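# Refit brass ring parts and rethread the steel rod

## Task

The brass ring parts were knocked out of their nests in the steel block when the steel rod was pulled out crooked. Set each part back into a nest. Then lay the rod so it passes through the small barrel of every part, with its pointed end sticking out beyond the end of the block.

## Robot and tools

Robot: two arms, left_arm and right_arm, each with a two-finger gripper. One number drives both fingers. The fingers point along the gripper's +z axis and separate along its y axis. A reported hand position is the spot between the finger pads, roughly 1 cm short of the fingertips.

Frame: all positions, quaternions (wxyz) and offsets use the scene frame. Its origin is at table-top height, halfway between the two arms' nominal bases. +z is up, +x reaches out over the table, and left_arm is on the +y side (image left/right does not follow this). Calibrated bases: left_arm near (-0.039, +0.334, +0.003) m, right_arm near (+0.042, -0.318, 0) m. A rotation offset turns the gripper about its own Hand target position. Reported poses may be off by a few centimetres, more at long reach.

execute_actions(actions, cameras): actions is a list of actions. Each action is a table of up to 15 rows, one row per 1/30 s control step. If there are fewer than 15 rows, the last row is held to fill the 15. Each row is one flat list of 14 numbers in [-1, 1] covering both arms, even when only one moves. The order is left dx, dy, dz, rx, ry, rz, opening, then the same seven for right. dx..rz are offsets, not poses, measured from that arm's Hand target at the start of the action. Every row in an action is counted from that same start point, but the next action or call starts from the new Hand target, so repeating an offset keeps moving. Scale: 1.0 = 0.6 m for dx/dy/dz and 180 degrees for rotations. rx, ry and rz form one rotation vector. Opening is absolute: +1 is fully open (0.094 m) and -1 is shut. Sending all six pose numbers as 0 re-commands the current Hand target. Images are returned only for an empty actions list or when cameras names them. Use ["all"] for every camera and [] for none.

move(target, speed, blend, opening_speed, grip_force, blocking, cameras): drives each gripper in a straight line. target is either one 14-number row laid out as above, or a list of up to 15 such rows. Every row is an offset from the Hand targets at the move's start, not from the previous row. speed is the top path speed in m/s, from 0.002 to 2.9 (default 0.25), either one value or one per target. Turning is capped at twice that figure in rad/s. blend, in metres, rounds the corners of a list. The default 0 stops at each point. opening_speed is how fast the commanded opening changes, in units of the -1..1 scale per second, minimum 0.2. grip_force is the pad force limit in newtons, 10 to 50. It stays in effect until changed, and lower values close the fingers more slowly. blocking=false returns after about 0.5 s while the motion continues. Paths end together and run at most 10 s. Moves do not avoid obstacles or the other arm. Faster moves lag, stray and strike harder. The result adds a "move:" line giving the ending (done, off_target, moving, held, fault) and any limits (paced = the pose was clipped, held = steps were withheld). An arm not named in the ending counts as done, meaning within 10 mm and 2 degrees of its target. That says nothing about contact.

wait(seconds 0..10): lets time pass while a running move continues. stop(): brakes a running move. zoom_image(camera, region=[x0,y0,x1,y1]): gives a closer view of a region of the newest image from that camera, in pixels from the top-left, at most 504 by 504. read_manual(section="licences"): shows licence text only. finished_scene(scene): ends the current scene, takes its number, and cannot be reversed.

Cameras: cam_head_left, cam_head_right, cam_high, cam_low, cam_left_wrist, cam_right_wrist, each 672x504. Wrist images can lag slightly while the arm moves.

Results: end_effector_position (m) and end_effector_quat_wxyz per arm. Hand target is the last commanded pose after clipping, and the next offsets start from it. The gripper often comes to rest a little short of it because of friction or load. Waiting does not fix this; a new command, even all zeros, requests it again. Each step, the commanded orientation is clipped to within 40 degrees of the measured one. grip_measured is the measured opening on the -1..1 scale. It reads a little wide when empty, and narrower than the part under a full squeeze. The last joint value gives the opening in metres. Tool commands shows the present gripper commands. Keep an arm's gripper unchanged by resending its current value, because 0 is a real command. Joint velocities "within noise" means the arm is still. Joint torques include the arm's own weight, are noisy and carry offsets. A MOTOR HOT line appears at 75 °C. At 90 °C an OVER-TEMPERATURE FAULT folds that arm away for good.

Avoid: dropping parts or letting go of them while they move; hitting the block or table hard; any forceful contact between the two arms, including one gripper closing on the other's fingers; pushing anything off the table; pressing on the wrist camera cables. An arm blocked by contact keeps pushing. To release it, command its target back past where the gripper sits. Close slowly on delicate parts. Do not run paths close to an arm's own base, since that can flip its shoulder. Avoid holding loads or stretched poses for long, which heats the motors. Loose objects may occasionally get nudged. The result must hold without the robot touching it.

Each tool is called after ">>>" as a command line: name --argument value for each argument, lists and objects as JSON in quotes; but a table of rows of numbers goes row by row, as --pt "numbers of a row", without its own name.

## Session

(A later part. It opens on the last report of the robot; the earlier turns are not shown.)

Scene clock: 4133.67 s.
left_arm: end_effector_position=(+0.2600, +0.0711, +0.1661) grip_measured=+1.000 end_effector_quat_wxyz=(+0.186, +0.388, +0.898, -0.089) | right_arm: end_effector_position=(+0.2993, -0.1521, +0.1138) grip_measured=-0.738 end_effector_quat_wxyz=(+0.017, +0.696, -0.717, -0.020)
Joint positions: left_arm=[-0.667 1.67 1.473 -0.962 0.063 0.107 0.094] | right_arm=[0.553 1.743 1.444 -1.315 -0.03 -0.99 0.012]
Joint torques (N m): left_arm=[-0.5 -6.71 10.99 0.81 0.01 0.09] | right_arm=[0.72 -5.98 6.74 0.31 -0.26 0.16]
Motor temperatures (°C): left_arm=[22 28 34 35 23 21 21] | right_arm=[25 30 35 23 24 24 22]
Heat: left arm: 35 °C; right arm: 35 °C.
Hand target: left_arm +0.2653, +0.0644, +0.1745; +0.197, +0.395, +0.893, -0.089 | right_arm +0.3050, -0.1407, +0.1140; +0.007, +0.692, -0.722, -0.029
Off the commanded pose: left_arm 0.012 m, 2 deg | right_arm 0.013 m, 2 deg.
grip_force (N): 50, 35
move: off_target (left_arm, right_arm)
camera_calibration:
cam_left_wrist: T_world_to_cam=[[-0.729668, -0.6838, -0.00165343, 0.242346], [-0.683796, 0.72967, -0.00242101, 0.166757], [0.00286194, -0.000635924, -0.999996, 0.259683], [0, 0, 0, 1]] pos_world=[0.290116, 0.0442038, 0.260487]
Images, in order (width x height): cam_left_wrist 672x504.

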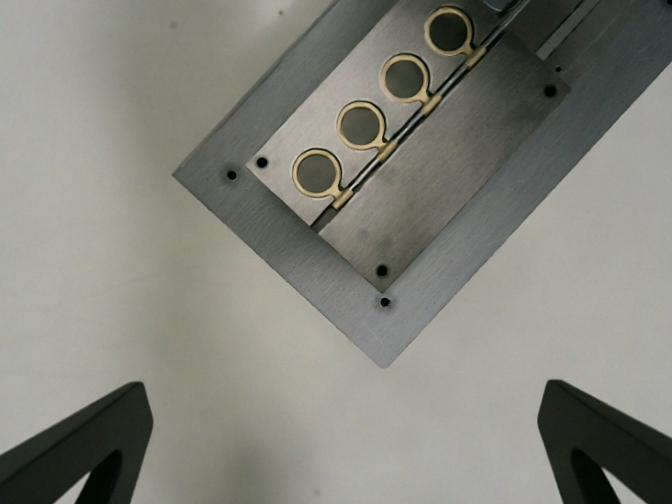

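>>> zoom_image --camera "cam_left_wrist" --region '[340, 160, 376, 196]'

>>> zoom_image --camera "cam_left_wrist" --region '[360, 140, 396, 176]'

Scaled by 14.000.

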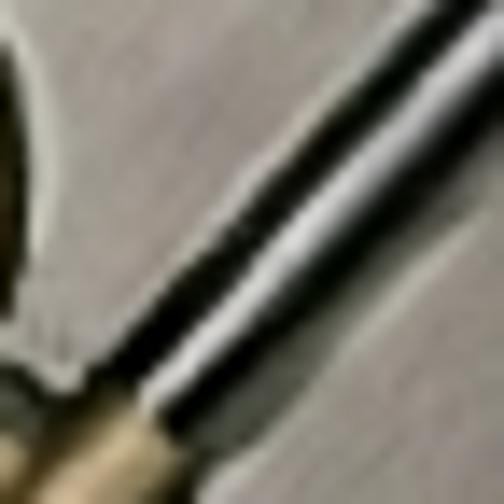

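Scaled by 14.000.

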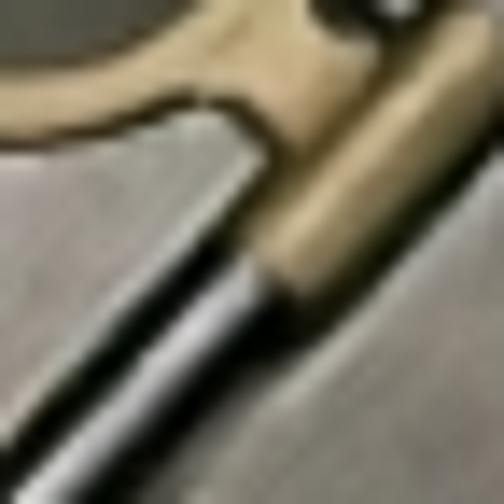

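>>> move --target '[0,0,0,0,0,0,1,0,-0.028,0.0,0.006,0,0,-0.95]' --speed 0.04 --cameras '["cam_left_wrist"]'

>>> zoom_image --camera "cam_left_wrist" --region '[330, 160, 380, 210]'

Scene clock: 4236.73 s.
left_arm: end_effector_position=(+0.2600, +0.0711, +0.1661) grip_measured=+1.000 end_effector_quat_wxyz=(+0.186, +0.388, +0.898, -0.089) | right_arm: end_effector_position=(+0.3004, -0.1578, +0.1120) grip_measured=-0.738 end_effector_quat_wxyz=(+0.016, +0.695, -0.718, -0.038)
Joint positions: left_arm=[-0.667 1.67 1.473 -0.962 0.063 0.107 0.094] | right_arm=[0.514 1.743 1.435 -1.315 -0.066 -1.029 0.012]
Joint torques (N m): left_arm=[-0.47 -6.69 10.96 0.81 -0.01 0.1] | right_arm=[-0.76 -8.95 3.95 0.41 -0.08 0.01]
Heat: left arm: 35 °C; right arm: 39 °C.
Hand target: left_arm +0.2653, +0.0644, +0.1745; +0.197, +0.395, +0.893, -0.089 | right_arm +0.3050, -0.1575, +0.1140; +0.000, +0.692, -0.721, -0.036
Off the commanded pose: left_arm 0.012 m, 2 deg | right_arm 0.005 m, 2 deg.
grip_force (N): 50, 35
move: off_target (left_arm)
camera_calibration:
cam_left_wrist: T_world_to_cam=[[-0.729668, -0.6838, -0.00165343, 0.242346], [-0.683796, 0.72967, -0.00242101, 0.166757], [0.00286194, -0.000635924, -0.999996, 0.259683], [0, 0, 0, 1]] pos_world=[0.290116, 0.0442038, 0.260487]
Images, in order (width x height): cam_left_wrist 672x504.

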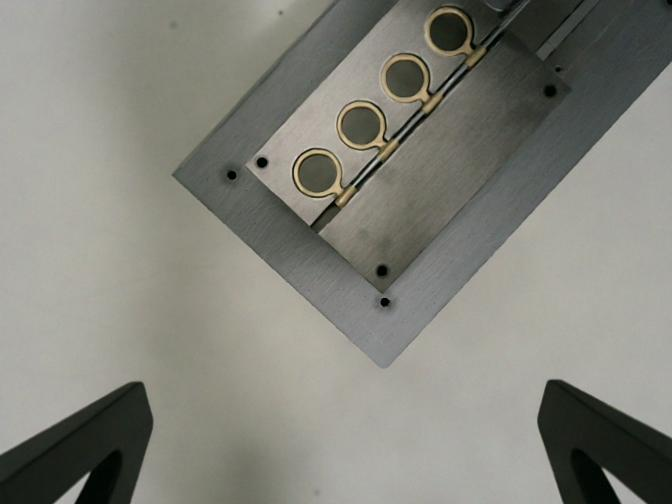

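Scaled by 10.080.

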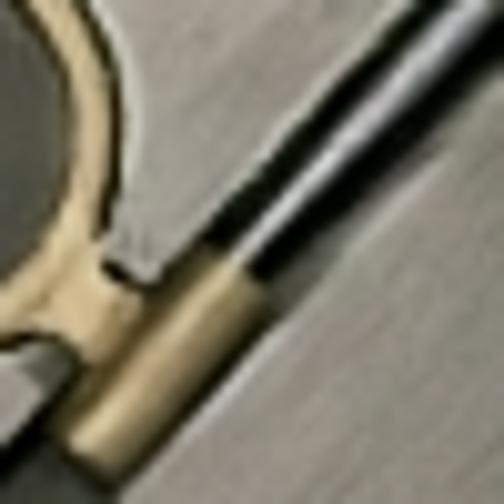

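>>> move --pt "0 0 0 0 0 0 1 0.0165 0.0104 0.0 0 0 0 -0.95" --pt "0 0 0 0 0 0 1 0.0155 0.031 0.0 0 0 0 -0.95" --speed '[0.04,0.02]' --cameras '["cam_left_wrist"]'

>>> zoom_image --camera "cam_left_wrist" --region '[330, 160, 380, 210]'

Scene clock: 4251.17 s.
left_arm: end_effector_position=(+0.2600, +0.0711, +0.1661) grip_measured=+1.000 end_effector_quat_wxyz=(+0.186, +0.388, +0.898, -0.089) | right_arm: end_effector_position=(+0.3019, -0.1522, +0.1135) grip_measured=-0.738 end_effector_quat_wxyz=(+0.023, +0.698, -0.715, -0.032)
Joint positions: left_arm=[-0.667 1.67 1.473 -0.962 0.063 0.107 0.094] | right_arm=[0.536 1.767 1.47 -1.334 -0.052 -1.015 0.012]
Joint torques (N m): left_arm=[-0.51 -6.69 10.99 0.83 -0.01 0.1] | right_arm=[0.51 -6.2 6.98 0.47 -0.22 0.25]
Heat: left arm: 36 °C; right arm: 37 °C.
Hand target: left_arm +0.2653, +0.0644, +0.1745; +0.197, +0.395, +0.893, -0.089 | right_arm +0.3144, -0.1389, +0.1140; +0.000, +0.692, -0.721, -0.035
Off the commanded pose: left_arm 0.012 m, 2 deg | right_arm 0.018 m, 3 deg.
grip_force (N): 50, 35
move: off_target (left_arm, right_arm)
camera_calibration:
cam_left_wrist: T_world_to_cam=[[-0.729668, -0.6838, -0.00165343, 0.242346], [-0.683796, 0.72967, -0.00242101, 0.166757], [0.00286194, -0.000635924, -0.999996, 0.259683], [0, 0, 0, 1]] pos_world=[0.290116, 0.0442038, 0.260487]
Images, in order (width x height): cam_left_wrist 672x504.

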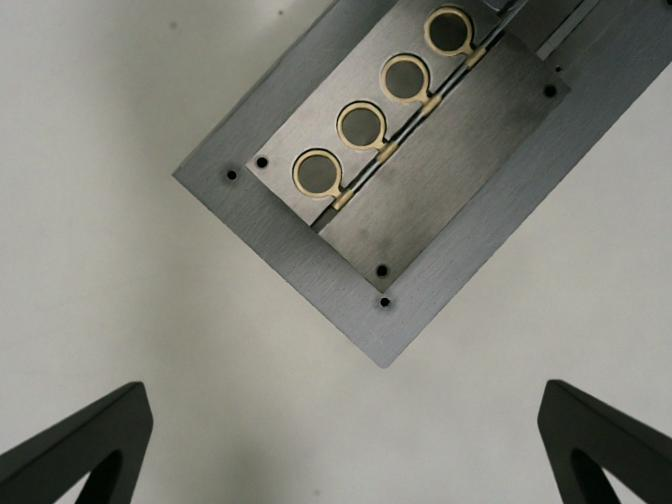

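Scaled by 10.080.

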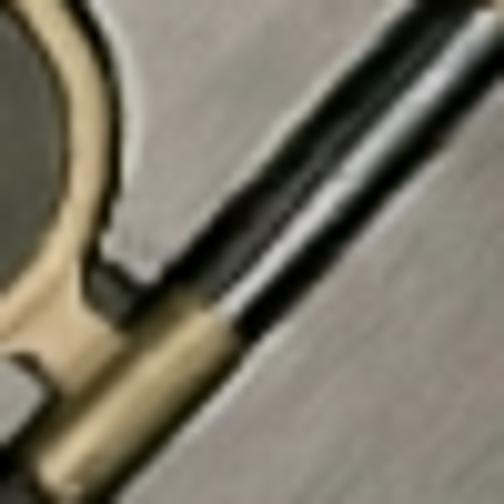

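>>> execute_actions --actions '[]'

Scene clock: 4280.70 s.
left_arm: end_effector_position=(+0.2600, +0.0711, +0.1661) grip_measured=+1.000 end_effector_quat_wxyz=(+0.186, +0.388, +0.898, -0.089) | right_arm: end_effector_position=(+0.3019, -0.1522, +0.1135) grip_measured=-0.738 end_effector_quat_wxyz=(+0.023, +0.698, -0.715, -0.032)
Joint positions: left_arm=[-0.667 1.67 1.473 -0.962 0.063 0.107 0.094] | right_arm=[0.536 1.767 1.47 -1.334 -0.052 -1.015 0.012]
Joint velocities: within noise
Joint torques (N m): left_arm=[-0.46 -6.71 10.99 0.83 0 0.1] | right_arm=[0.51 -6.22 6.99 0.47 -0.22 0.23]
Motor temperatures (°C): left_arm=[22 28 36 32 23 21 21] | right_arm=[25 28 36 23 24 24 22]
Heat: left arm: 36 °C; right arm: 36 °C.
Hand target: left_arm +0.2653, +0.0644, +0.1745; +0.197, +0.395, +0.893, -0.089 | right_arm +0.3144, -0.1389, +0.1140; +0.000, +0.692, -0.721, -0.035
Tool commands: left_gripper/opening=+1.0 right_gripper/opening=-0.95
Off the commanded pose: left_arm 0.012 m, 2 deg | right_arm 0.018 m, 3 deg.
grip_force (N): 50, 35
camera_calibration:
cam_left_wrist: T_world_to_cam=[[-0.729668, -0.6838, -0.00165343, 0.242346], [-0.683796, 0.72967, -0.00242101, 0.166757], [0.00286194, -0.000635924, -0.999996, 0.259683], [0, 0, 0, 1]] pos_world=[0.290116, 0.0442038, 0.260487]
cam_right_wrist: T_world_to_cam=[[0.996841, -0.00238796, -0.0793844, -0.291519], [0.0307244, -0.910127, 0.413188, -0.155168], [-0.0732365, -0.414322, -0.907179, 0.150563], [0, 0, 0, 1]] pos_world=[0.306392, -0.0795371, 0.177559]

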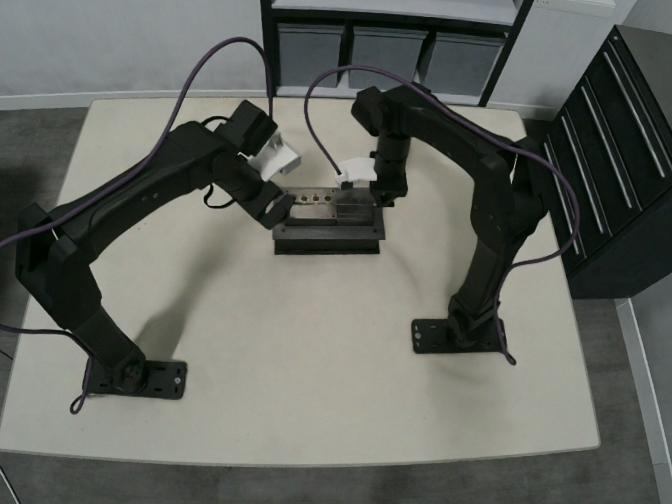

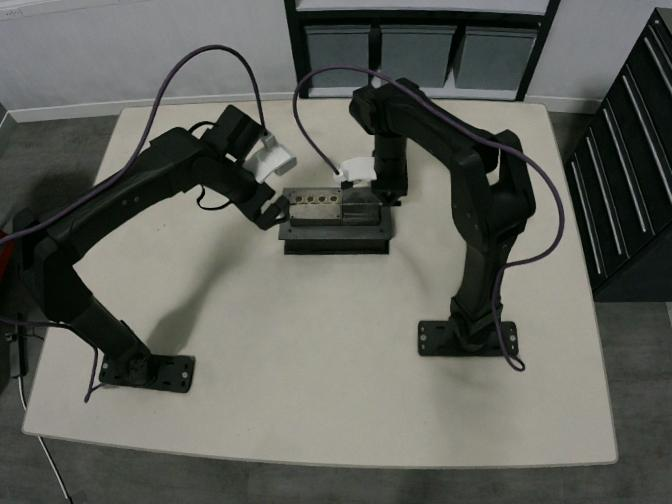

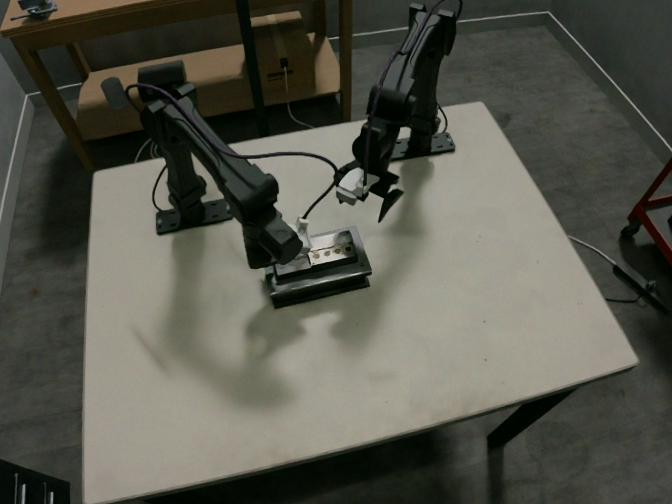

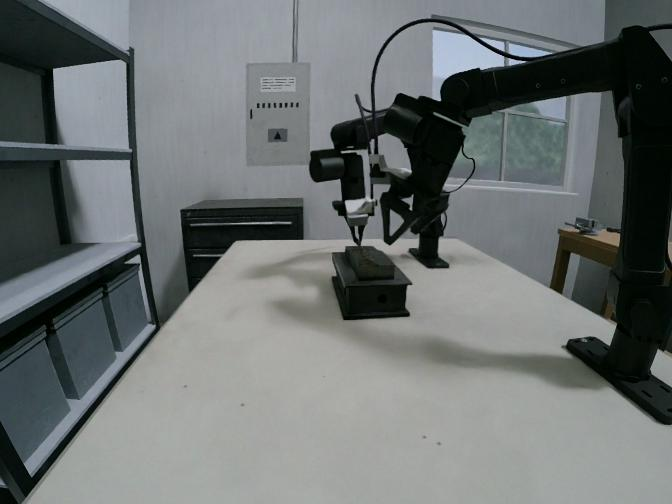

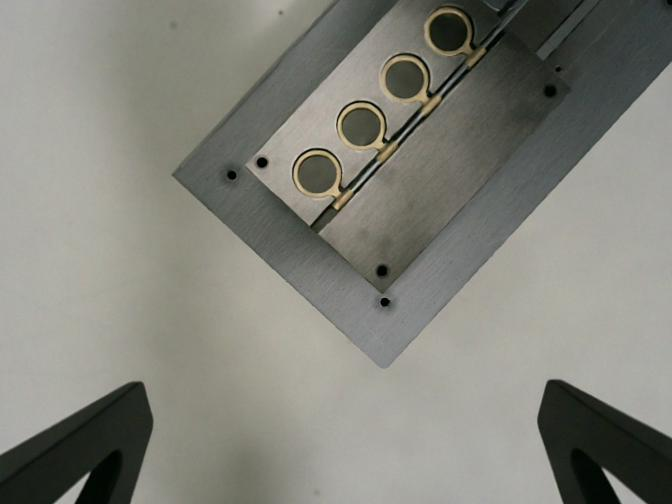

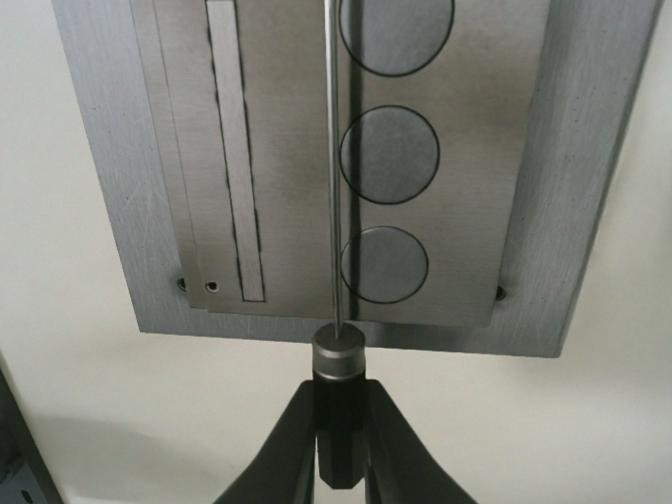

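>>> zoom_image --camera "cam_right_wrist" --region '[280, 270, 400, 400]'

>>> zoom_image --camera "cam_left_wrist" --region '[280, 120, 430, 240]'

Scaled by 3.877.

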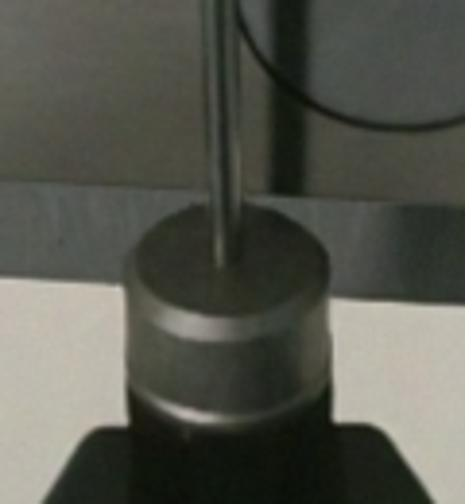

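Scaled by 3.360.

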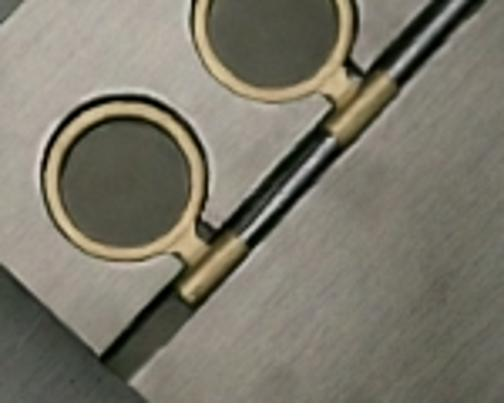

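>>> zoom_image --camera "cam_left_wrist" --region '[325, 170, 385, 215]'

Scaled by 8.400.

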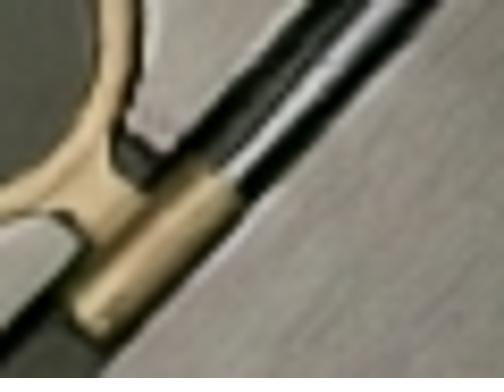

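>>> zoom_image --camera "cam_low" --region '[320, 215, 430, 325]'

>>> zoom_image --camera "cam_left_wrist" --region '[290, 180, 350, 240]'

Scaled by 4.582.

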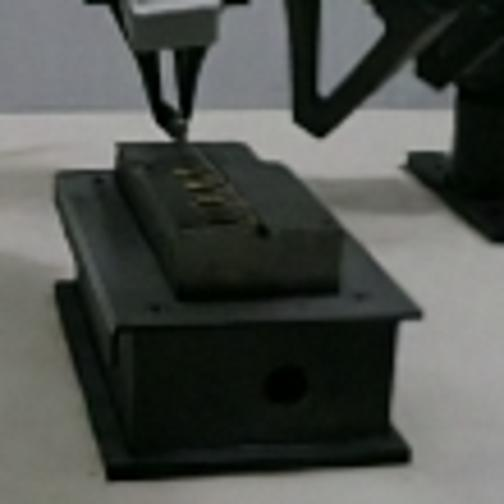

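Scaled by 8.400.

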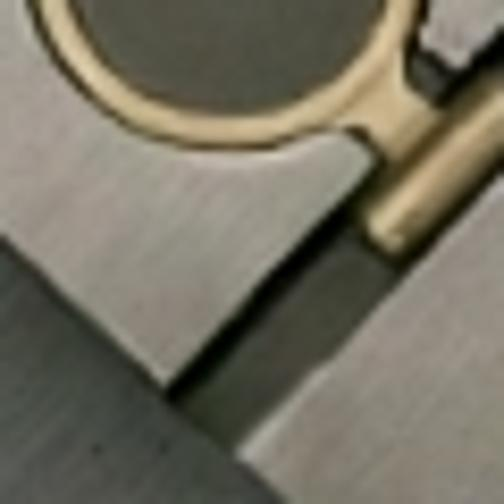

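>>> move --target '[0,0,0,0,0,0,1, 0,-0.025,0,0,0,0,-0.95]' --speed 0.03

Scene clock: 4376.07 s.
left_arm: end_effector_position=(+0.2600, +0.0711, +0.1661) grip_measured=+1.000 end_effector_quat_wxyz=(+0.186, +0.388, +0.898, -0.089) | right_arm: end_effector_position=(+0.3034, -0.1543, +0.1137) grip_measured=-0.738 end_effector_quat_wxyz=(+0.019, +0.698, -0.715, -0.044)
Joint positions: left_arm=[-0.667 1.67 1.473 -0.962 0.063 0.107 0.094] | right_arm=[0.514 1.767 1.47 -1.334 -0.074 -1.038 0.012]
Joint torques (N m): left_arm=[-0.51 -6.69 11 0.81 0 0.09] | right_arm=[-1.16 -8.14 4.6 0.5 -0.01 0.09]
Heat: left arm: 36 °C; right arm: 36 °C.
Hand target: left_arm +0.2653, +0.0644, +0.1745; +0.197, +0.395, +0.893, -0.089 | right_arm +0.3144, -0.1539, +0.1140; +0.000, +0.692, -0.721, -0.035
Off the commanded pose: left_arm 0.012 m, 2 deg | right_arm 0.011 m, 3 deg.
grip_force (N): 50, 35
move: off_target (left_arm, right_arm)

>>> wait --seconds 0 --cameras '["cam_left_wrist", "cam_right_wrist"]'

>>> zoom_image --camera "cam_left_wrist" --region '[325, 170, 385, 215]'

>>> zoom_image --camera "cam_right_wrist" --region '[280, 270, 400, 400]'

Scene clock: 4386.53 s.
left_arm: end_effector_position=(+0.2600, +0.0711, +0.1661) grip_measured=+1.000 end_effector_quat_wxyz=(+0.186, +0.388, +0.898, -0.089) | right_arm: end_effector_position=(+0.3034, -0.1543, +0.1137) grip_measured=-0.738 end_effector_quat_wxyz=(+0.019, +0.698, -0.714, -0.044)
Joint positions: left_arm=[-0.667 1.67 1.473 -0.962 0.063 0.107 0.094] | right_arm=[0.514 1.767 1.47 -1.334 -0.074 -1.038 0.012]
Joint torques (N m): left_arm=[-0.49 -6.63 11.03 0.82 -0.01 0.1] | right_arm=[-1.17 -8.17 4.59 0.5 -0.01 0.06]
Heat: left arm: 37 °C; right arm: 36 °C.
Hand target: left_arm +0.2653, +0.0644, +0.1745; +0.197, +0.395, +0.893, -0.089 | right_arm +0.3144, -0.1539, +0.1140; +0.000, +0.692, -0.721, -0.035
Tool commands: left_gripper/opening=+1.0 right_gripper/opening=-0.95
Off the commanded pose: left_arm 0.012 m, 2 deg | right_arm 0.011 m, 3 deg.
grip_force (N): 50, 35
camera_calibration:
cam_left_wrist: T_world_to_cam=[[-0.729668, -0.6838, -0.00165343, 0.242346], [-0.683796, 0.72967, -0.00242101, 0.166757], [0.00286194, -0.000635924, -0.999996, 0.259683], [0, 0, 0, 1]] pos_world=[0.290116, 0.0442038, 0.260487]
cam_right_wrist: T_world_to_cam=[[0.995948, -0.000551381, -0.0899338, -0.291358], [0.0350003, -0.918772, 0.393234, -0.157672], [-0.0828455, -0.394788, -0.915029, 0.156797], [0, 0, 0, 1]] pos_world=[0.308686, -0.0831235, 0.179273]
Images, in order (width x height): cam_left_wrist 672x504, cam_right_wrist 672x504.

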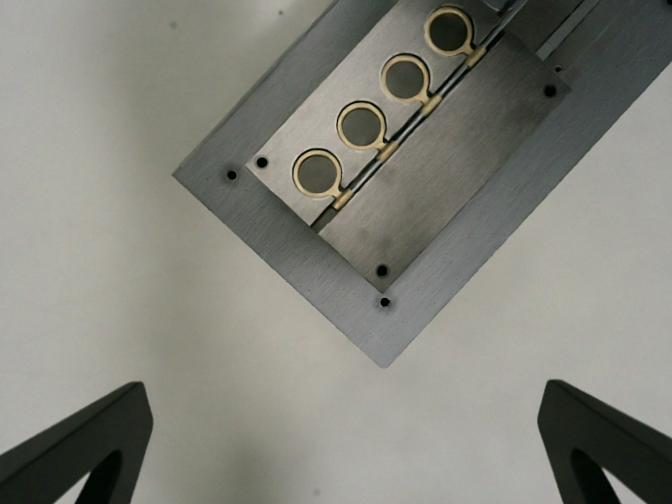

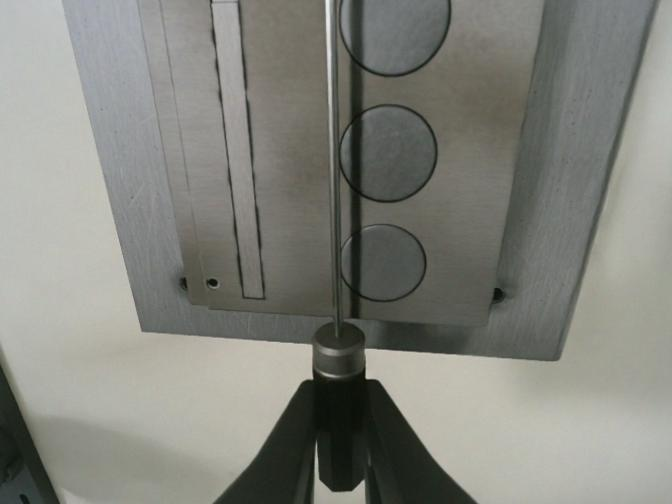

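Scaled by 8.400.

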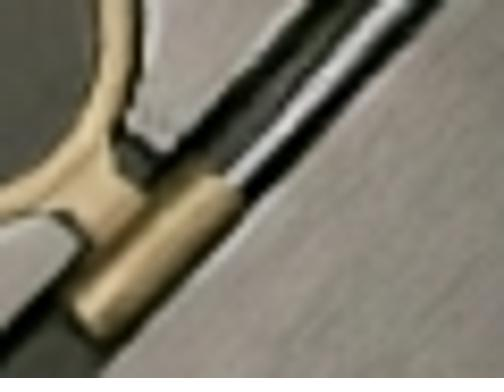

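Scaled by 3.877.

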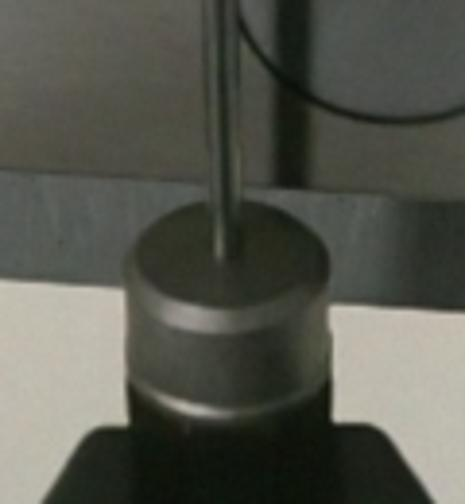

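>>> zoom_image --camera "cam_left_wrist" --region '[370, 125, 430, 170]'

>>> zoom_image --camera "cam_left_wrist" --region '[415, 75, 475, 120]'

>>> zoom_image --camera "cam_left_wrist" --region '[465, 5, 540, 61]'

Scaled by 8.400.

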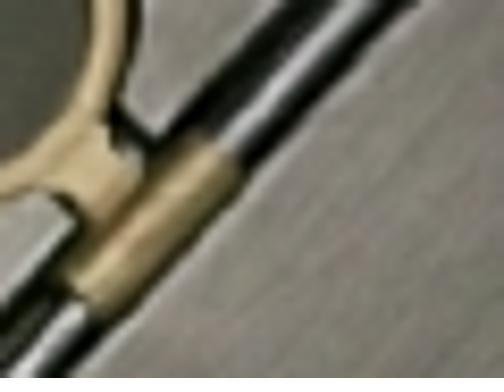

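Scaled by 8.400.

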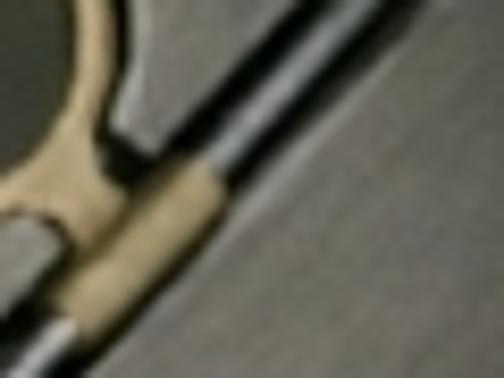

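Scaled by 6.720.

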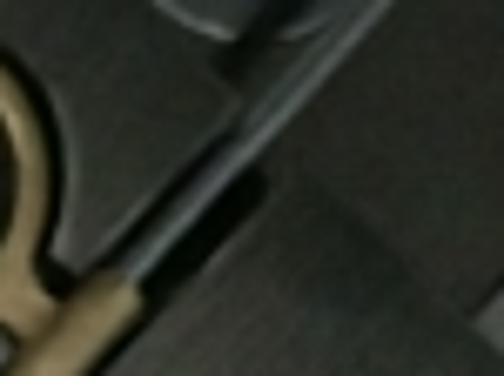

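>>> move --target '[0,0,0,0,0,0,1, -0.0165,-0.0224,0,0,0,0,-0.95]' --speed 0.02 --cameras '["cam_left_wrist"]'

>>> zoom_image --camera "cam_left_wrist" --region '[325, 130, 415, 215]'

Scene clock: 4474.07 s.
left_arm: end_effector_position=(+0.2600, +0.0711, +0.1661) grip_measured=+1.000 end_effector_quat_wxyz=(+0.186, +0.388, +0.898, -0.089) | right_arm: end_effector_position=(+0.2997, -0.1646, +0.1075) grip_measured=-0.738 end_effector_quat_wxyz=(+0.022, +0.694, -0.718, -0.047)
Joint positions: left_arm=[-0.667 1.67 1.473 -0.962 0.063 0.107 0.094] | right_arm=[0.488 1.744 1.417 -1.313 -0.079 -1.054 0.012]
Joint torques (N m): left_arm=[-0.54 -6.71 11.04 0.81 0 0.11] | right_arm=[-0.81 -10.62 3.64 0.37 0.03 -0.01]
Heat: left arm: 37 °C; right arm: 35 °C.
Hand target: left_arm +0.2653, +0.0644, +0.1745; +0.197, +0.395, +0.893, -0.089 | right_arm +0.3045, -0.1673, +0.1140; +0.000, +0.692, -0.721, -0.035
Off the commanded pose: left_arm 0.012 m, 2 deg | right_arm 0.009 m, 3 deg.
grip_force (N): 50, 35
move: off_target (left_arm, right_arm)
camera_calibration:
cam_left_wrist: T_world_to_cam=[[-0.729668, -0.6838, -0.00165343, 0.242346], [-0.683796, 0.72967, -0.00242101, 0.166757], [0.00286194, -0.000635924, -0.999996, 0.259683], [0, 0, 0, 1]] pos_world=[0.290116, 0.0442038, 0.260487]
Images, in order (width x height): cam_left_wrist 672x504.

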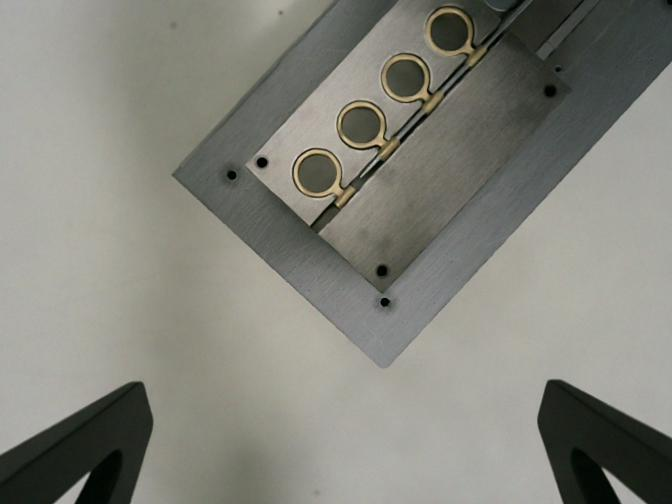

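Scaled by 5.600.

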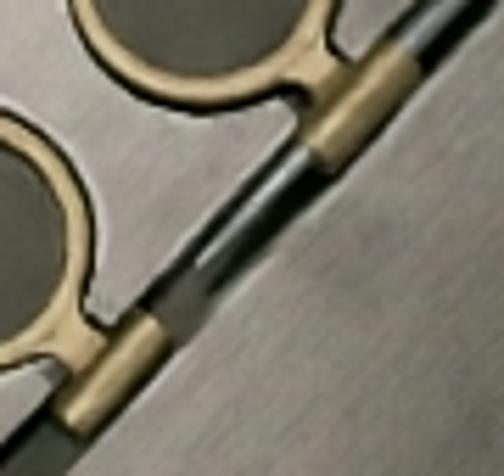

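>>> zoom_image --camera "cam_left_wrist" --region '[340, 160, 390, 198]'

Scaled by 10.080.

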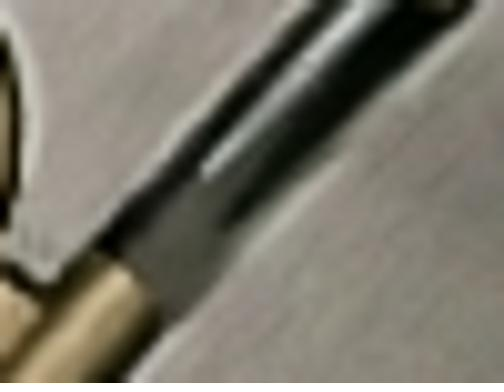

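>>> move --target '[0,0,0,0,0,0,1, 0.0165,0.0104,0,0,0,0,-0.95]' --speed 0.02 --cameras '["cam_left_wrist"]'

>>> zoom_image --camera "cam_left_wrist" --region '[340, 160, 390, 198]'

Scene clock: 4503.37 s.
left_arm: end_effector_position=(+0.2600, +0.0711, +0.1661) grip_measured=+1.000 end_effector_quat_wxyz=(+0.186, +0.388, +0.898, -0.089) | right_arm: end_effector_position=(+0.3019, -0.1637, +0.1095) grip_measured=-0.738 end_effector_quat_wxyz=(+0.018, +0.696, -0.717, -0.045)
Joint positions: left_arm=[-0.667 1.67 1.473 -0.962 0.063 0.107 0.094] | right_arm=[0.488 1.744 1.426 -1.313 -0.077 -1.058 0.012]
Joint torques (N m): left_arm=[-0.53 -6.67 10.99 0.81 -0.01 0.1] | right_arm=[-0.54 -7.24 6.64 0.32 0.02 0.06]
Heat: left arm: 37 °C; right arm: 35 °C.
Hand target: left_arm +0.2653, +0.0644, +0.1745; +0.197, +0.395, +0.893, -0.089 | right_arm +0.3144, -0.1610, +0.1140; +0.000, +0.692, -0.721, -0.036
Off the commanded pose: left_arm 0.012 m, 2 deg | right_arm 0.014 m, 2 deg.
grip_force (N): 50, 35
move: off_target (left_arm, right_arm)
camera_calibration:
cam_left_wrist: T_world_to_cam=[[-0.729668, -0.6838, -0.00165343, 0.242346], [-0.683796, 0.72967, -0.00242101, 0.166757], [0.00286194, -0.000635924, -0.999996, 0.259683], [0, 0, 0, 1]] pos_world=[0.290116, 0.0442038, 0.260487]
Images, in order (width x height): cam_left_wrist 672x504.

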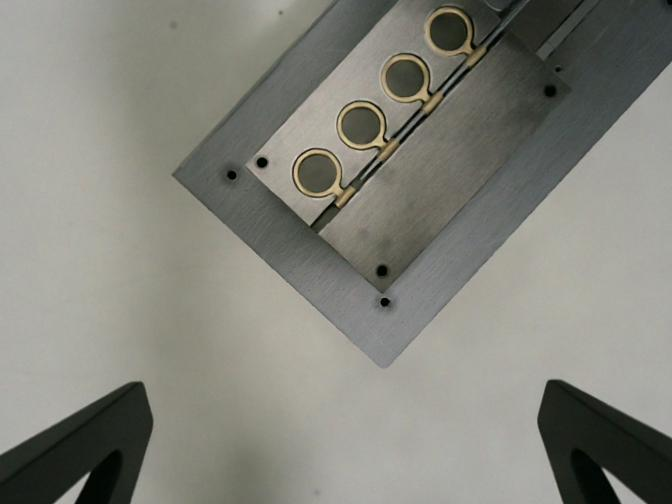

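Scaled by 10.080.

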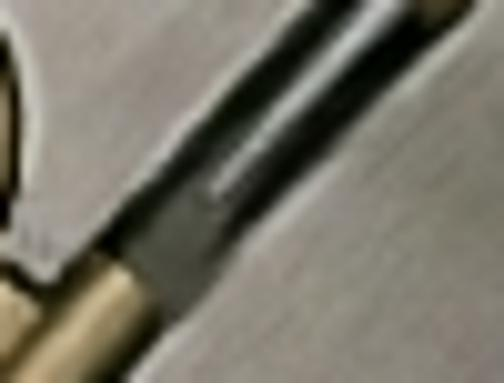

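>>> move --target '[0,0,0,0,0,0,1, 0,0,0.009,0,0,0,-0.95]' --speed 0.02

Scene clock: 4528.90 s.
left_arm: end_effector_position=(+0.2600, +0.0711, +0.1661) grip_measured=+1.000 end_effector_quat_wxyz=(+0.186, +0.388, +0.898, -0.089) | right_arm: end_effector_position=(+0.3027, -0.1638, +0.1139) grip_measured=-0.738 end_effector_quat_wxyz=(+0.017, +0.697, -0.716, -0.044)
Joint positions: left_arm=[-0.667 1.67 1.473 -0.962 0.063 0.107 0.094] | right_arm=[0.488 1.744 1.444 -1.329 -0.075 -1.06 0.012]
Joint torques (N m): left_arm=[-0.44 -6.65 11.02 0.81 0 0.1] | right_arm=[-0.54 -7.32 6.83 0.28 -0.01 0.09]
Heat: left arm: 37 °C; right arm: 37 °C.
Hand target: left_arm +0.2653, +0.0644, +0.1745; +0.197, +0.395, +0.893, -0.089 | right_arm +0.3143, -0.1610, +0.1194; +0.000, +0.692, -0.721, -0.036
Off the commanded pose: left_arm 0.012 m, 2 deg | right_arm 0.013 m, 2 deg.
grip_force (N): 50, 35
move: off_target (left_arm, right_arm)

>>> move --pt "0 0 0 0 0 0 1 0 0 -0.0095 -0.0034 0.0054 0 -0.95" --pt "0 0 0 0 0 0 1 0 0.006 -0.0095 -0.0034 0.0054 0 -0.95" --speed 0.02 --cameras '["cam_left_wrist"]'

>>> zoom_image --camera "cam_left_wrist" --region '[340, 160, 390, 198]'

Scene clock: 4537.60 s.
left_arm: end_effector_position=(+0.2600, +0.0711, +0.1661) grip_measured=+1.000 end_effector_quat_wxyz=(+0.186, +0.388, +0.898, -0.089) | right_arm: end_effector_position=(+0.3031, -0.1636, +0.1130) grip_measured=-0.738 end_effector_quat_wxyz=(+0.022, +0.698, -0.715, -0.043)
Joint positions: left_arm=[-0.667 1.67 1.473 -0.962 0.063 0.107 0.094] | right_arm=[0.491 1.754 1.452 -1.336 -0.069 -1.06 0.012]
Joint torques (N m): left_arm=[-0.49 -6.69 10.97 0.81 -0.01 0.09] | right_arm=[0.13 -6.2 6.84 0.34 -0.04 0.19]
Heat: left arm: 37 °C; right arm: 38 °C.
Hand target: left_arm +0.2653, +0.0644, +0.1745; +0.197, +0.395, +0.893, -0.089 | right_arm +0.3143, -0.1574, +0.1136; +0.010, +0.691, -0.722, -0.038
Off the commanded pose: left_arm 0.012 m, 2 deg | right_arm 0.013 m, 2 deg.
grip_force (N): 50, 35
move: off_target (left_arm, right_arm)
camera_calibration:
cam_left_wrist: T_world_to_cam=[[-0.729668, -0.6838, -0.00165343, 0.242346], [-0.683796, 0.72967, -0.00242101, 0.166757], [0.00286194, -0.000635924, -0.999996, 0.259683], [0, 0, 0, 1]] pos_world=[0.290116, 0.0442038, 0.260487]
Images, in order (width x height): cam_left_wrist 672x504.

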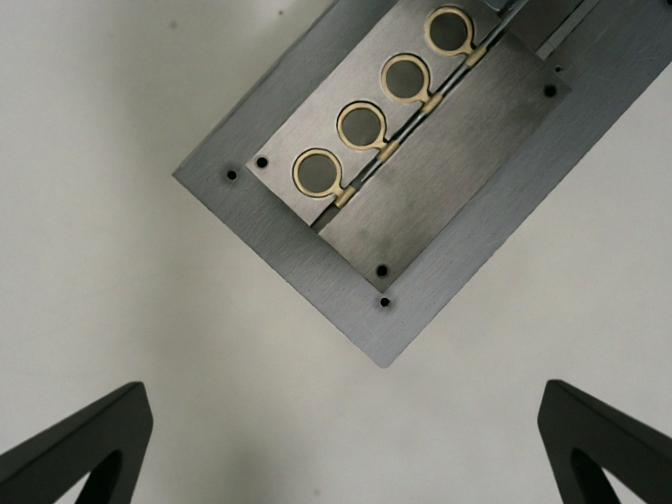

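Scaled by 10.080.

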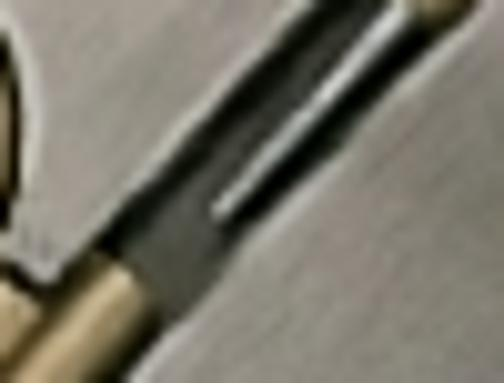

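>>> move --pt "0 0 0 0 0 0 1 0 0 0 0.001 0 -0.002 -0.95" --pt "0 0 0 0 0 0 1 0 0.015 0 0.001 0 -0.002 -0.95" --speed 0.015 --cameras '["cam_left_wrist"]'

>>> zoom_image --camera "cam_left_wrist" --region '[325, 150, 405, 210]'

Scene clock: 4555.47 s.
left_arm: end_effector_position=(+0.2600, +0.0711, +0.1661) grip_measured=+1.000 end_effector_quat_wxyz=(+0.186, +0.388, +0.898, -0.089) | right_arm: end_effector_position=(+0.3024, -0.1563, +0.1135) grip_measured=-0.738 end_effector_quat_wxyz=(+0.024, +0.696, -0.717, -0.042)
Joint positions: left_arm=[-0.667 1.67 1.473 -0.962 0.063 0.107 0.094] | right_arm=[0.514 1.767 1.469 -1.341 -0.068 -1.032 0.012]
Joint torques (N m): left_arm=[-0.49 -6.74 10.95 0.81 -0.01 0.11] | right_arm=[0.16 -6.2 6.84 0.37 -0.09 0.18]
Heat: left arm: 38 °C; right arm: 37 °C.
Hand target: left_arm +0.2653, +0.0644, +0.1745; +0.197, +0.395, +0.893, -0.089 | right_arm +0.3144, -0.1484, +0.1137; +0.009, +0.689, -0.724, -0.039
Off the commanded pose: left_arm 0.012 m, 2 deg | right_arm 0.014 m, 2 deg.
grip_force (N): 50, 35
move: off_target (left_arm, right_arm)
camera_calibration:
cam_left_wrist: T_world_to_cam=[[-0.729668, -0.6838, -0.00165343, 0.242346], [-0.683796, 0.72967, -0.00242101, 0.166757], [0.00286194, -0.000635924, -0.999996, 0.259683], [0, 0, 0, 1]] pos_world=[0.290116, 0.0442038, 0.260487]
Images, in order (width x height): cam_left_wrist 672x504.

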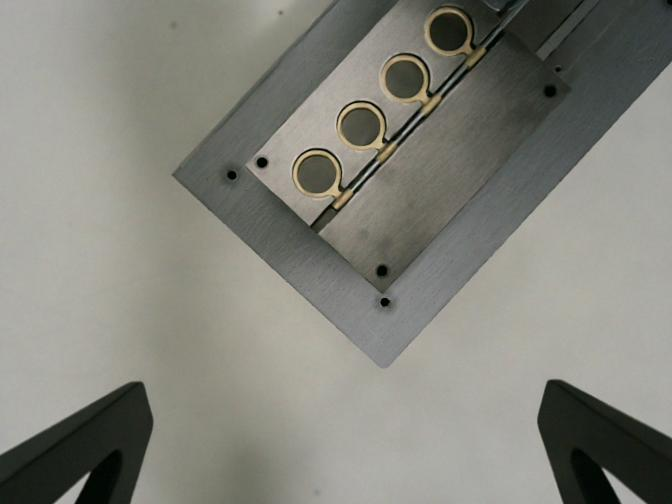

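Scaled by 6.300.

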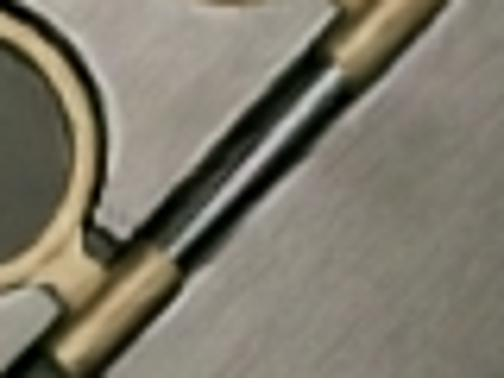

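>>> move --target '[0,0,0,0,0,0,1, 0,0.0167,0,0.001,0,0,-0.95]' --speed 0.015

Scene clock: 4560.63 s.
left_arm: end_effector_position=(+0.2600, +0.0711, +0.1661) grip_measured=+1.000 end_effector_quat_wxyz=(+0.186, +0.388, +0.898, -0.089) | right_arm: end_effector_position=(+0.3015, -0.1521, +0.1138) grip_measured=-0.738 end_effector_quat_wxyz=(+0.031, +0.696, -0.717, -0.036)
Joint positions: left_arm=[-0.667 1.67 1.473 -0.962 0.063 0.107 0.094] | right_arm=[0.534 1.783 1.489 -1.355 -0.056 -1.011 0.012]
Joint torques (N m): left_arm=[-0.5 -6.71 10.99 0.82 0 0.09] | right_arm=[0.51 -6.28 6.93 0.46 -0.24 0.22]
Heat: left arm: 38 °C; right arm: 37 °C.
Hand target: left_arm +0.2653, +0.0644, +0.1745; +0.197, +0.395, +0.893, -0.089 | right_arm +0.3143, -0.1384, +0.1137; +0.008, +0.689, -0.724, -0.040
Off the commanded pose: left_arm 0.012 m, 2 deg | right_arm 0.019 m, 3 deg.
grip_force (N): 50, 35
move: off_target (left_arm, right_arm)

>>> move --target '[0,0,0,0,0,0,1, 0,0.01,0,0.002,0,0,-0.95]' --speed 0.015 --cameras '["cam_left_wrist"]'

>>> zoom_image --camera "cam_left_wrist" --region '[285, 140, 375, 240]'

Scene clock: 4569.53 s.
left_arm: end_effector_position=(+0.2600, +0.0711, +0.1661) grip_measured=+1.000 end_effector_quat_wxyz=(+0.186, +0.388, +0.898, -0.089) | right_arm: end_effector_position=(+0.3014, -0.1517, +0.1138) grip_measured=-0.738 end_effector_quat_wxyz=(+0.037, +0.695, -0.718, -0.031)
Joint positions: left_arm=[-0.667 1.67 1.473 -0.962 0.063 0.107 0.094] | right_arm=[0.542 1.791 1.499 -1.365 -0.044 -1 0.012]
Joint torques (N m): left_arm=[-0.53 -6.68 10.96 0.82 0.02 0.11] | right_arm=[0.88 -6.32 7.01 0.53 -0.39 0.23]
Heat: left arm: 38 °C; right arm: 38 °C.
Hand target: left_arm +0.2653, +0.0644, +0.1745; +0.197, +0.395, +0.893, -0.089 | right_arm +0.3144, -0.1325, +0.1137; +0.006, +0.689, -0.724, -0.042
Off the commanded pose: left_arm 0.012 m, 2 deg | right_arm 0.023 m, 4 deg.
grip_force (N): 50, 35
move: off_target (left_arm, right_arm)
camera_calibration:
cam_left_wrist: T_world_to_cam=[[-0.729668, -0.6838, -0.00165343, 0.242346], [-0.683796, 0.72967, -0.00242101, 0.166757], [0.00286194, -0.000635924, -0.999996, 0.259683], [0, 0, 0, 1]] pos_world=[0.290116, 0.0442038, 0.260487]
Images, in order (width x height): cam_left_wrist 672x504.

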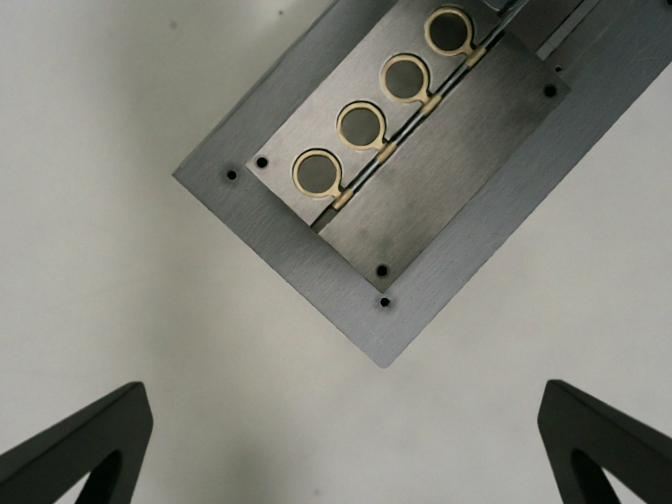

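Scaled by 5.040.

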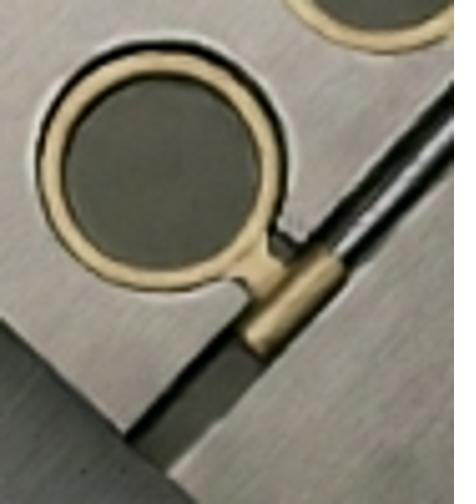

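>>> wait --seconds 0 --cameras '["cam_right_wrist", "cam_low"]'

>>> zoom_image --camera "cam_right_wrist" --region '[270, 0, 430, 160]'

>>> zoom_image --camera "cam_right_wrist" --region '[270, 200, 430, 400]'

Scene clock: 4584.77 s.
left_arm: end_effector_position=(+0.2600, +0.0711, +0.1661) grip_measured=+1.000 end_effector_quat_wxyz=(+0.186, +0.388, +0.898, -0.089) | right_arm: end_effector_position=(+0.3014, -0.1517, +0.1138) grip_measured=-0.738 end_effector_quat_wxyz=(+0.037, +0.695, -0.718, -0.031)
Joint positions: left_arm=[-0.667 1.67 1.473 -0.962 0.063 0.107 0.094] | right_arm=[0.542 1.791 1.499 -1.365 -0.044 -1 0.012]
Joint torques (N m): left_arm=[-0.46 -6.71 10.97 0.81 0 0.11] | right_arm=[0.87 -6.32 7.04 0.53 -0.39 0.24]
Heat: left arm: 38 °C; right arm: 38 °C.
Hand target: left_arm +0.2653, +0.0644, +0.1745; +0.197, +0.395, +0.893, -0.089 | right_arm +0.3144, -0.1325, +0.1137; +0.006, +0.689, -0.723, -0.042
Tool commands: left_gripper/opening=+1.0 right_gripper/opening=-0.95
Off the commanded pose: left_arm 0.012 m, 2 deg | right_arm 0.023 m, 4 deg.
grip_force (N): 50, 35
camera_calibration:
cam_right_wrist: T_world_to_cam=[[0.99522, -0.0116417, -0.096958, -0.289932], [0.0314785, -0.901627, 0.431368, -0.155902], [-0.0924418, -0.432358, -0.896951, 0.152864], [0, 0, 0, 1]] pos_world=[0.307585, -0.0778488, 0.176251]
Images, in order (width x height): cam_low 672x504, cam_right_wrist 672x504.

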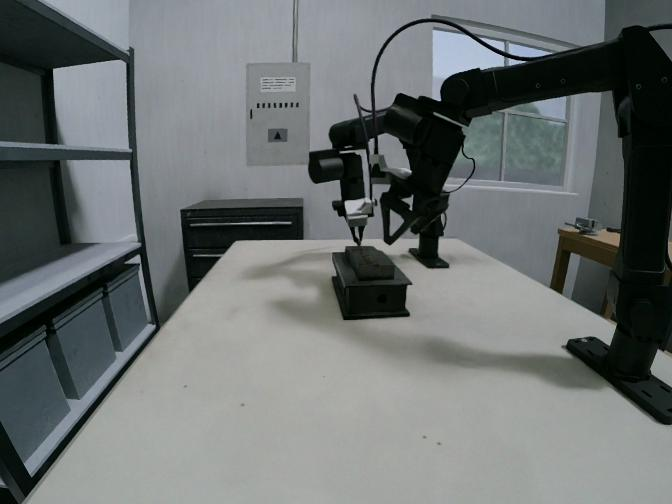

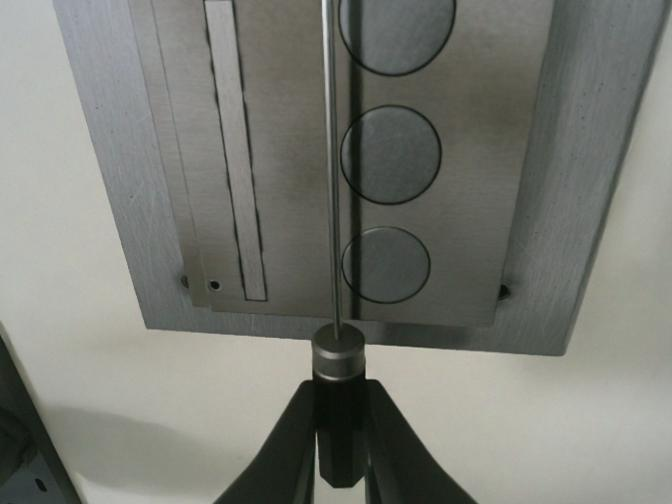

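Scaled by 3.150.

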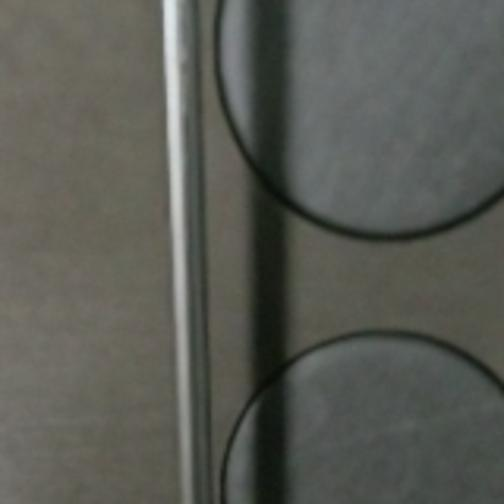

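Scaled by 2.520.

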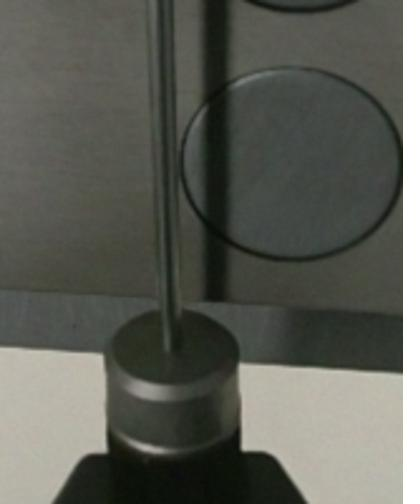

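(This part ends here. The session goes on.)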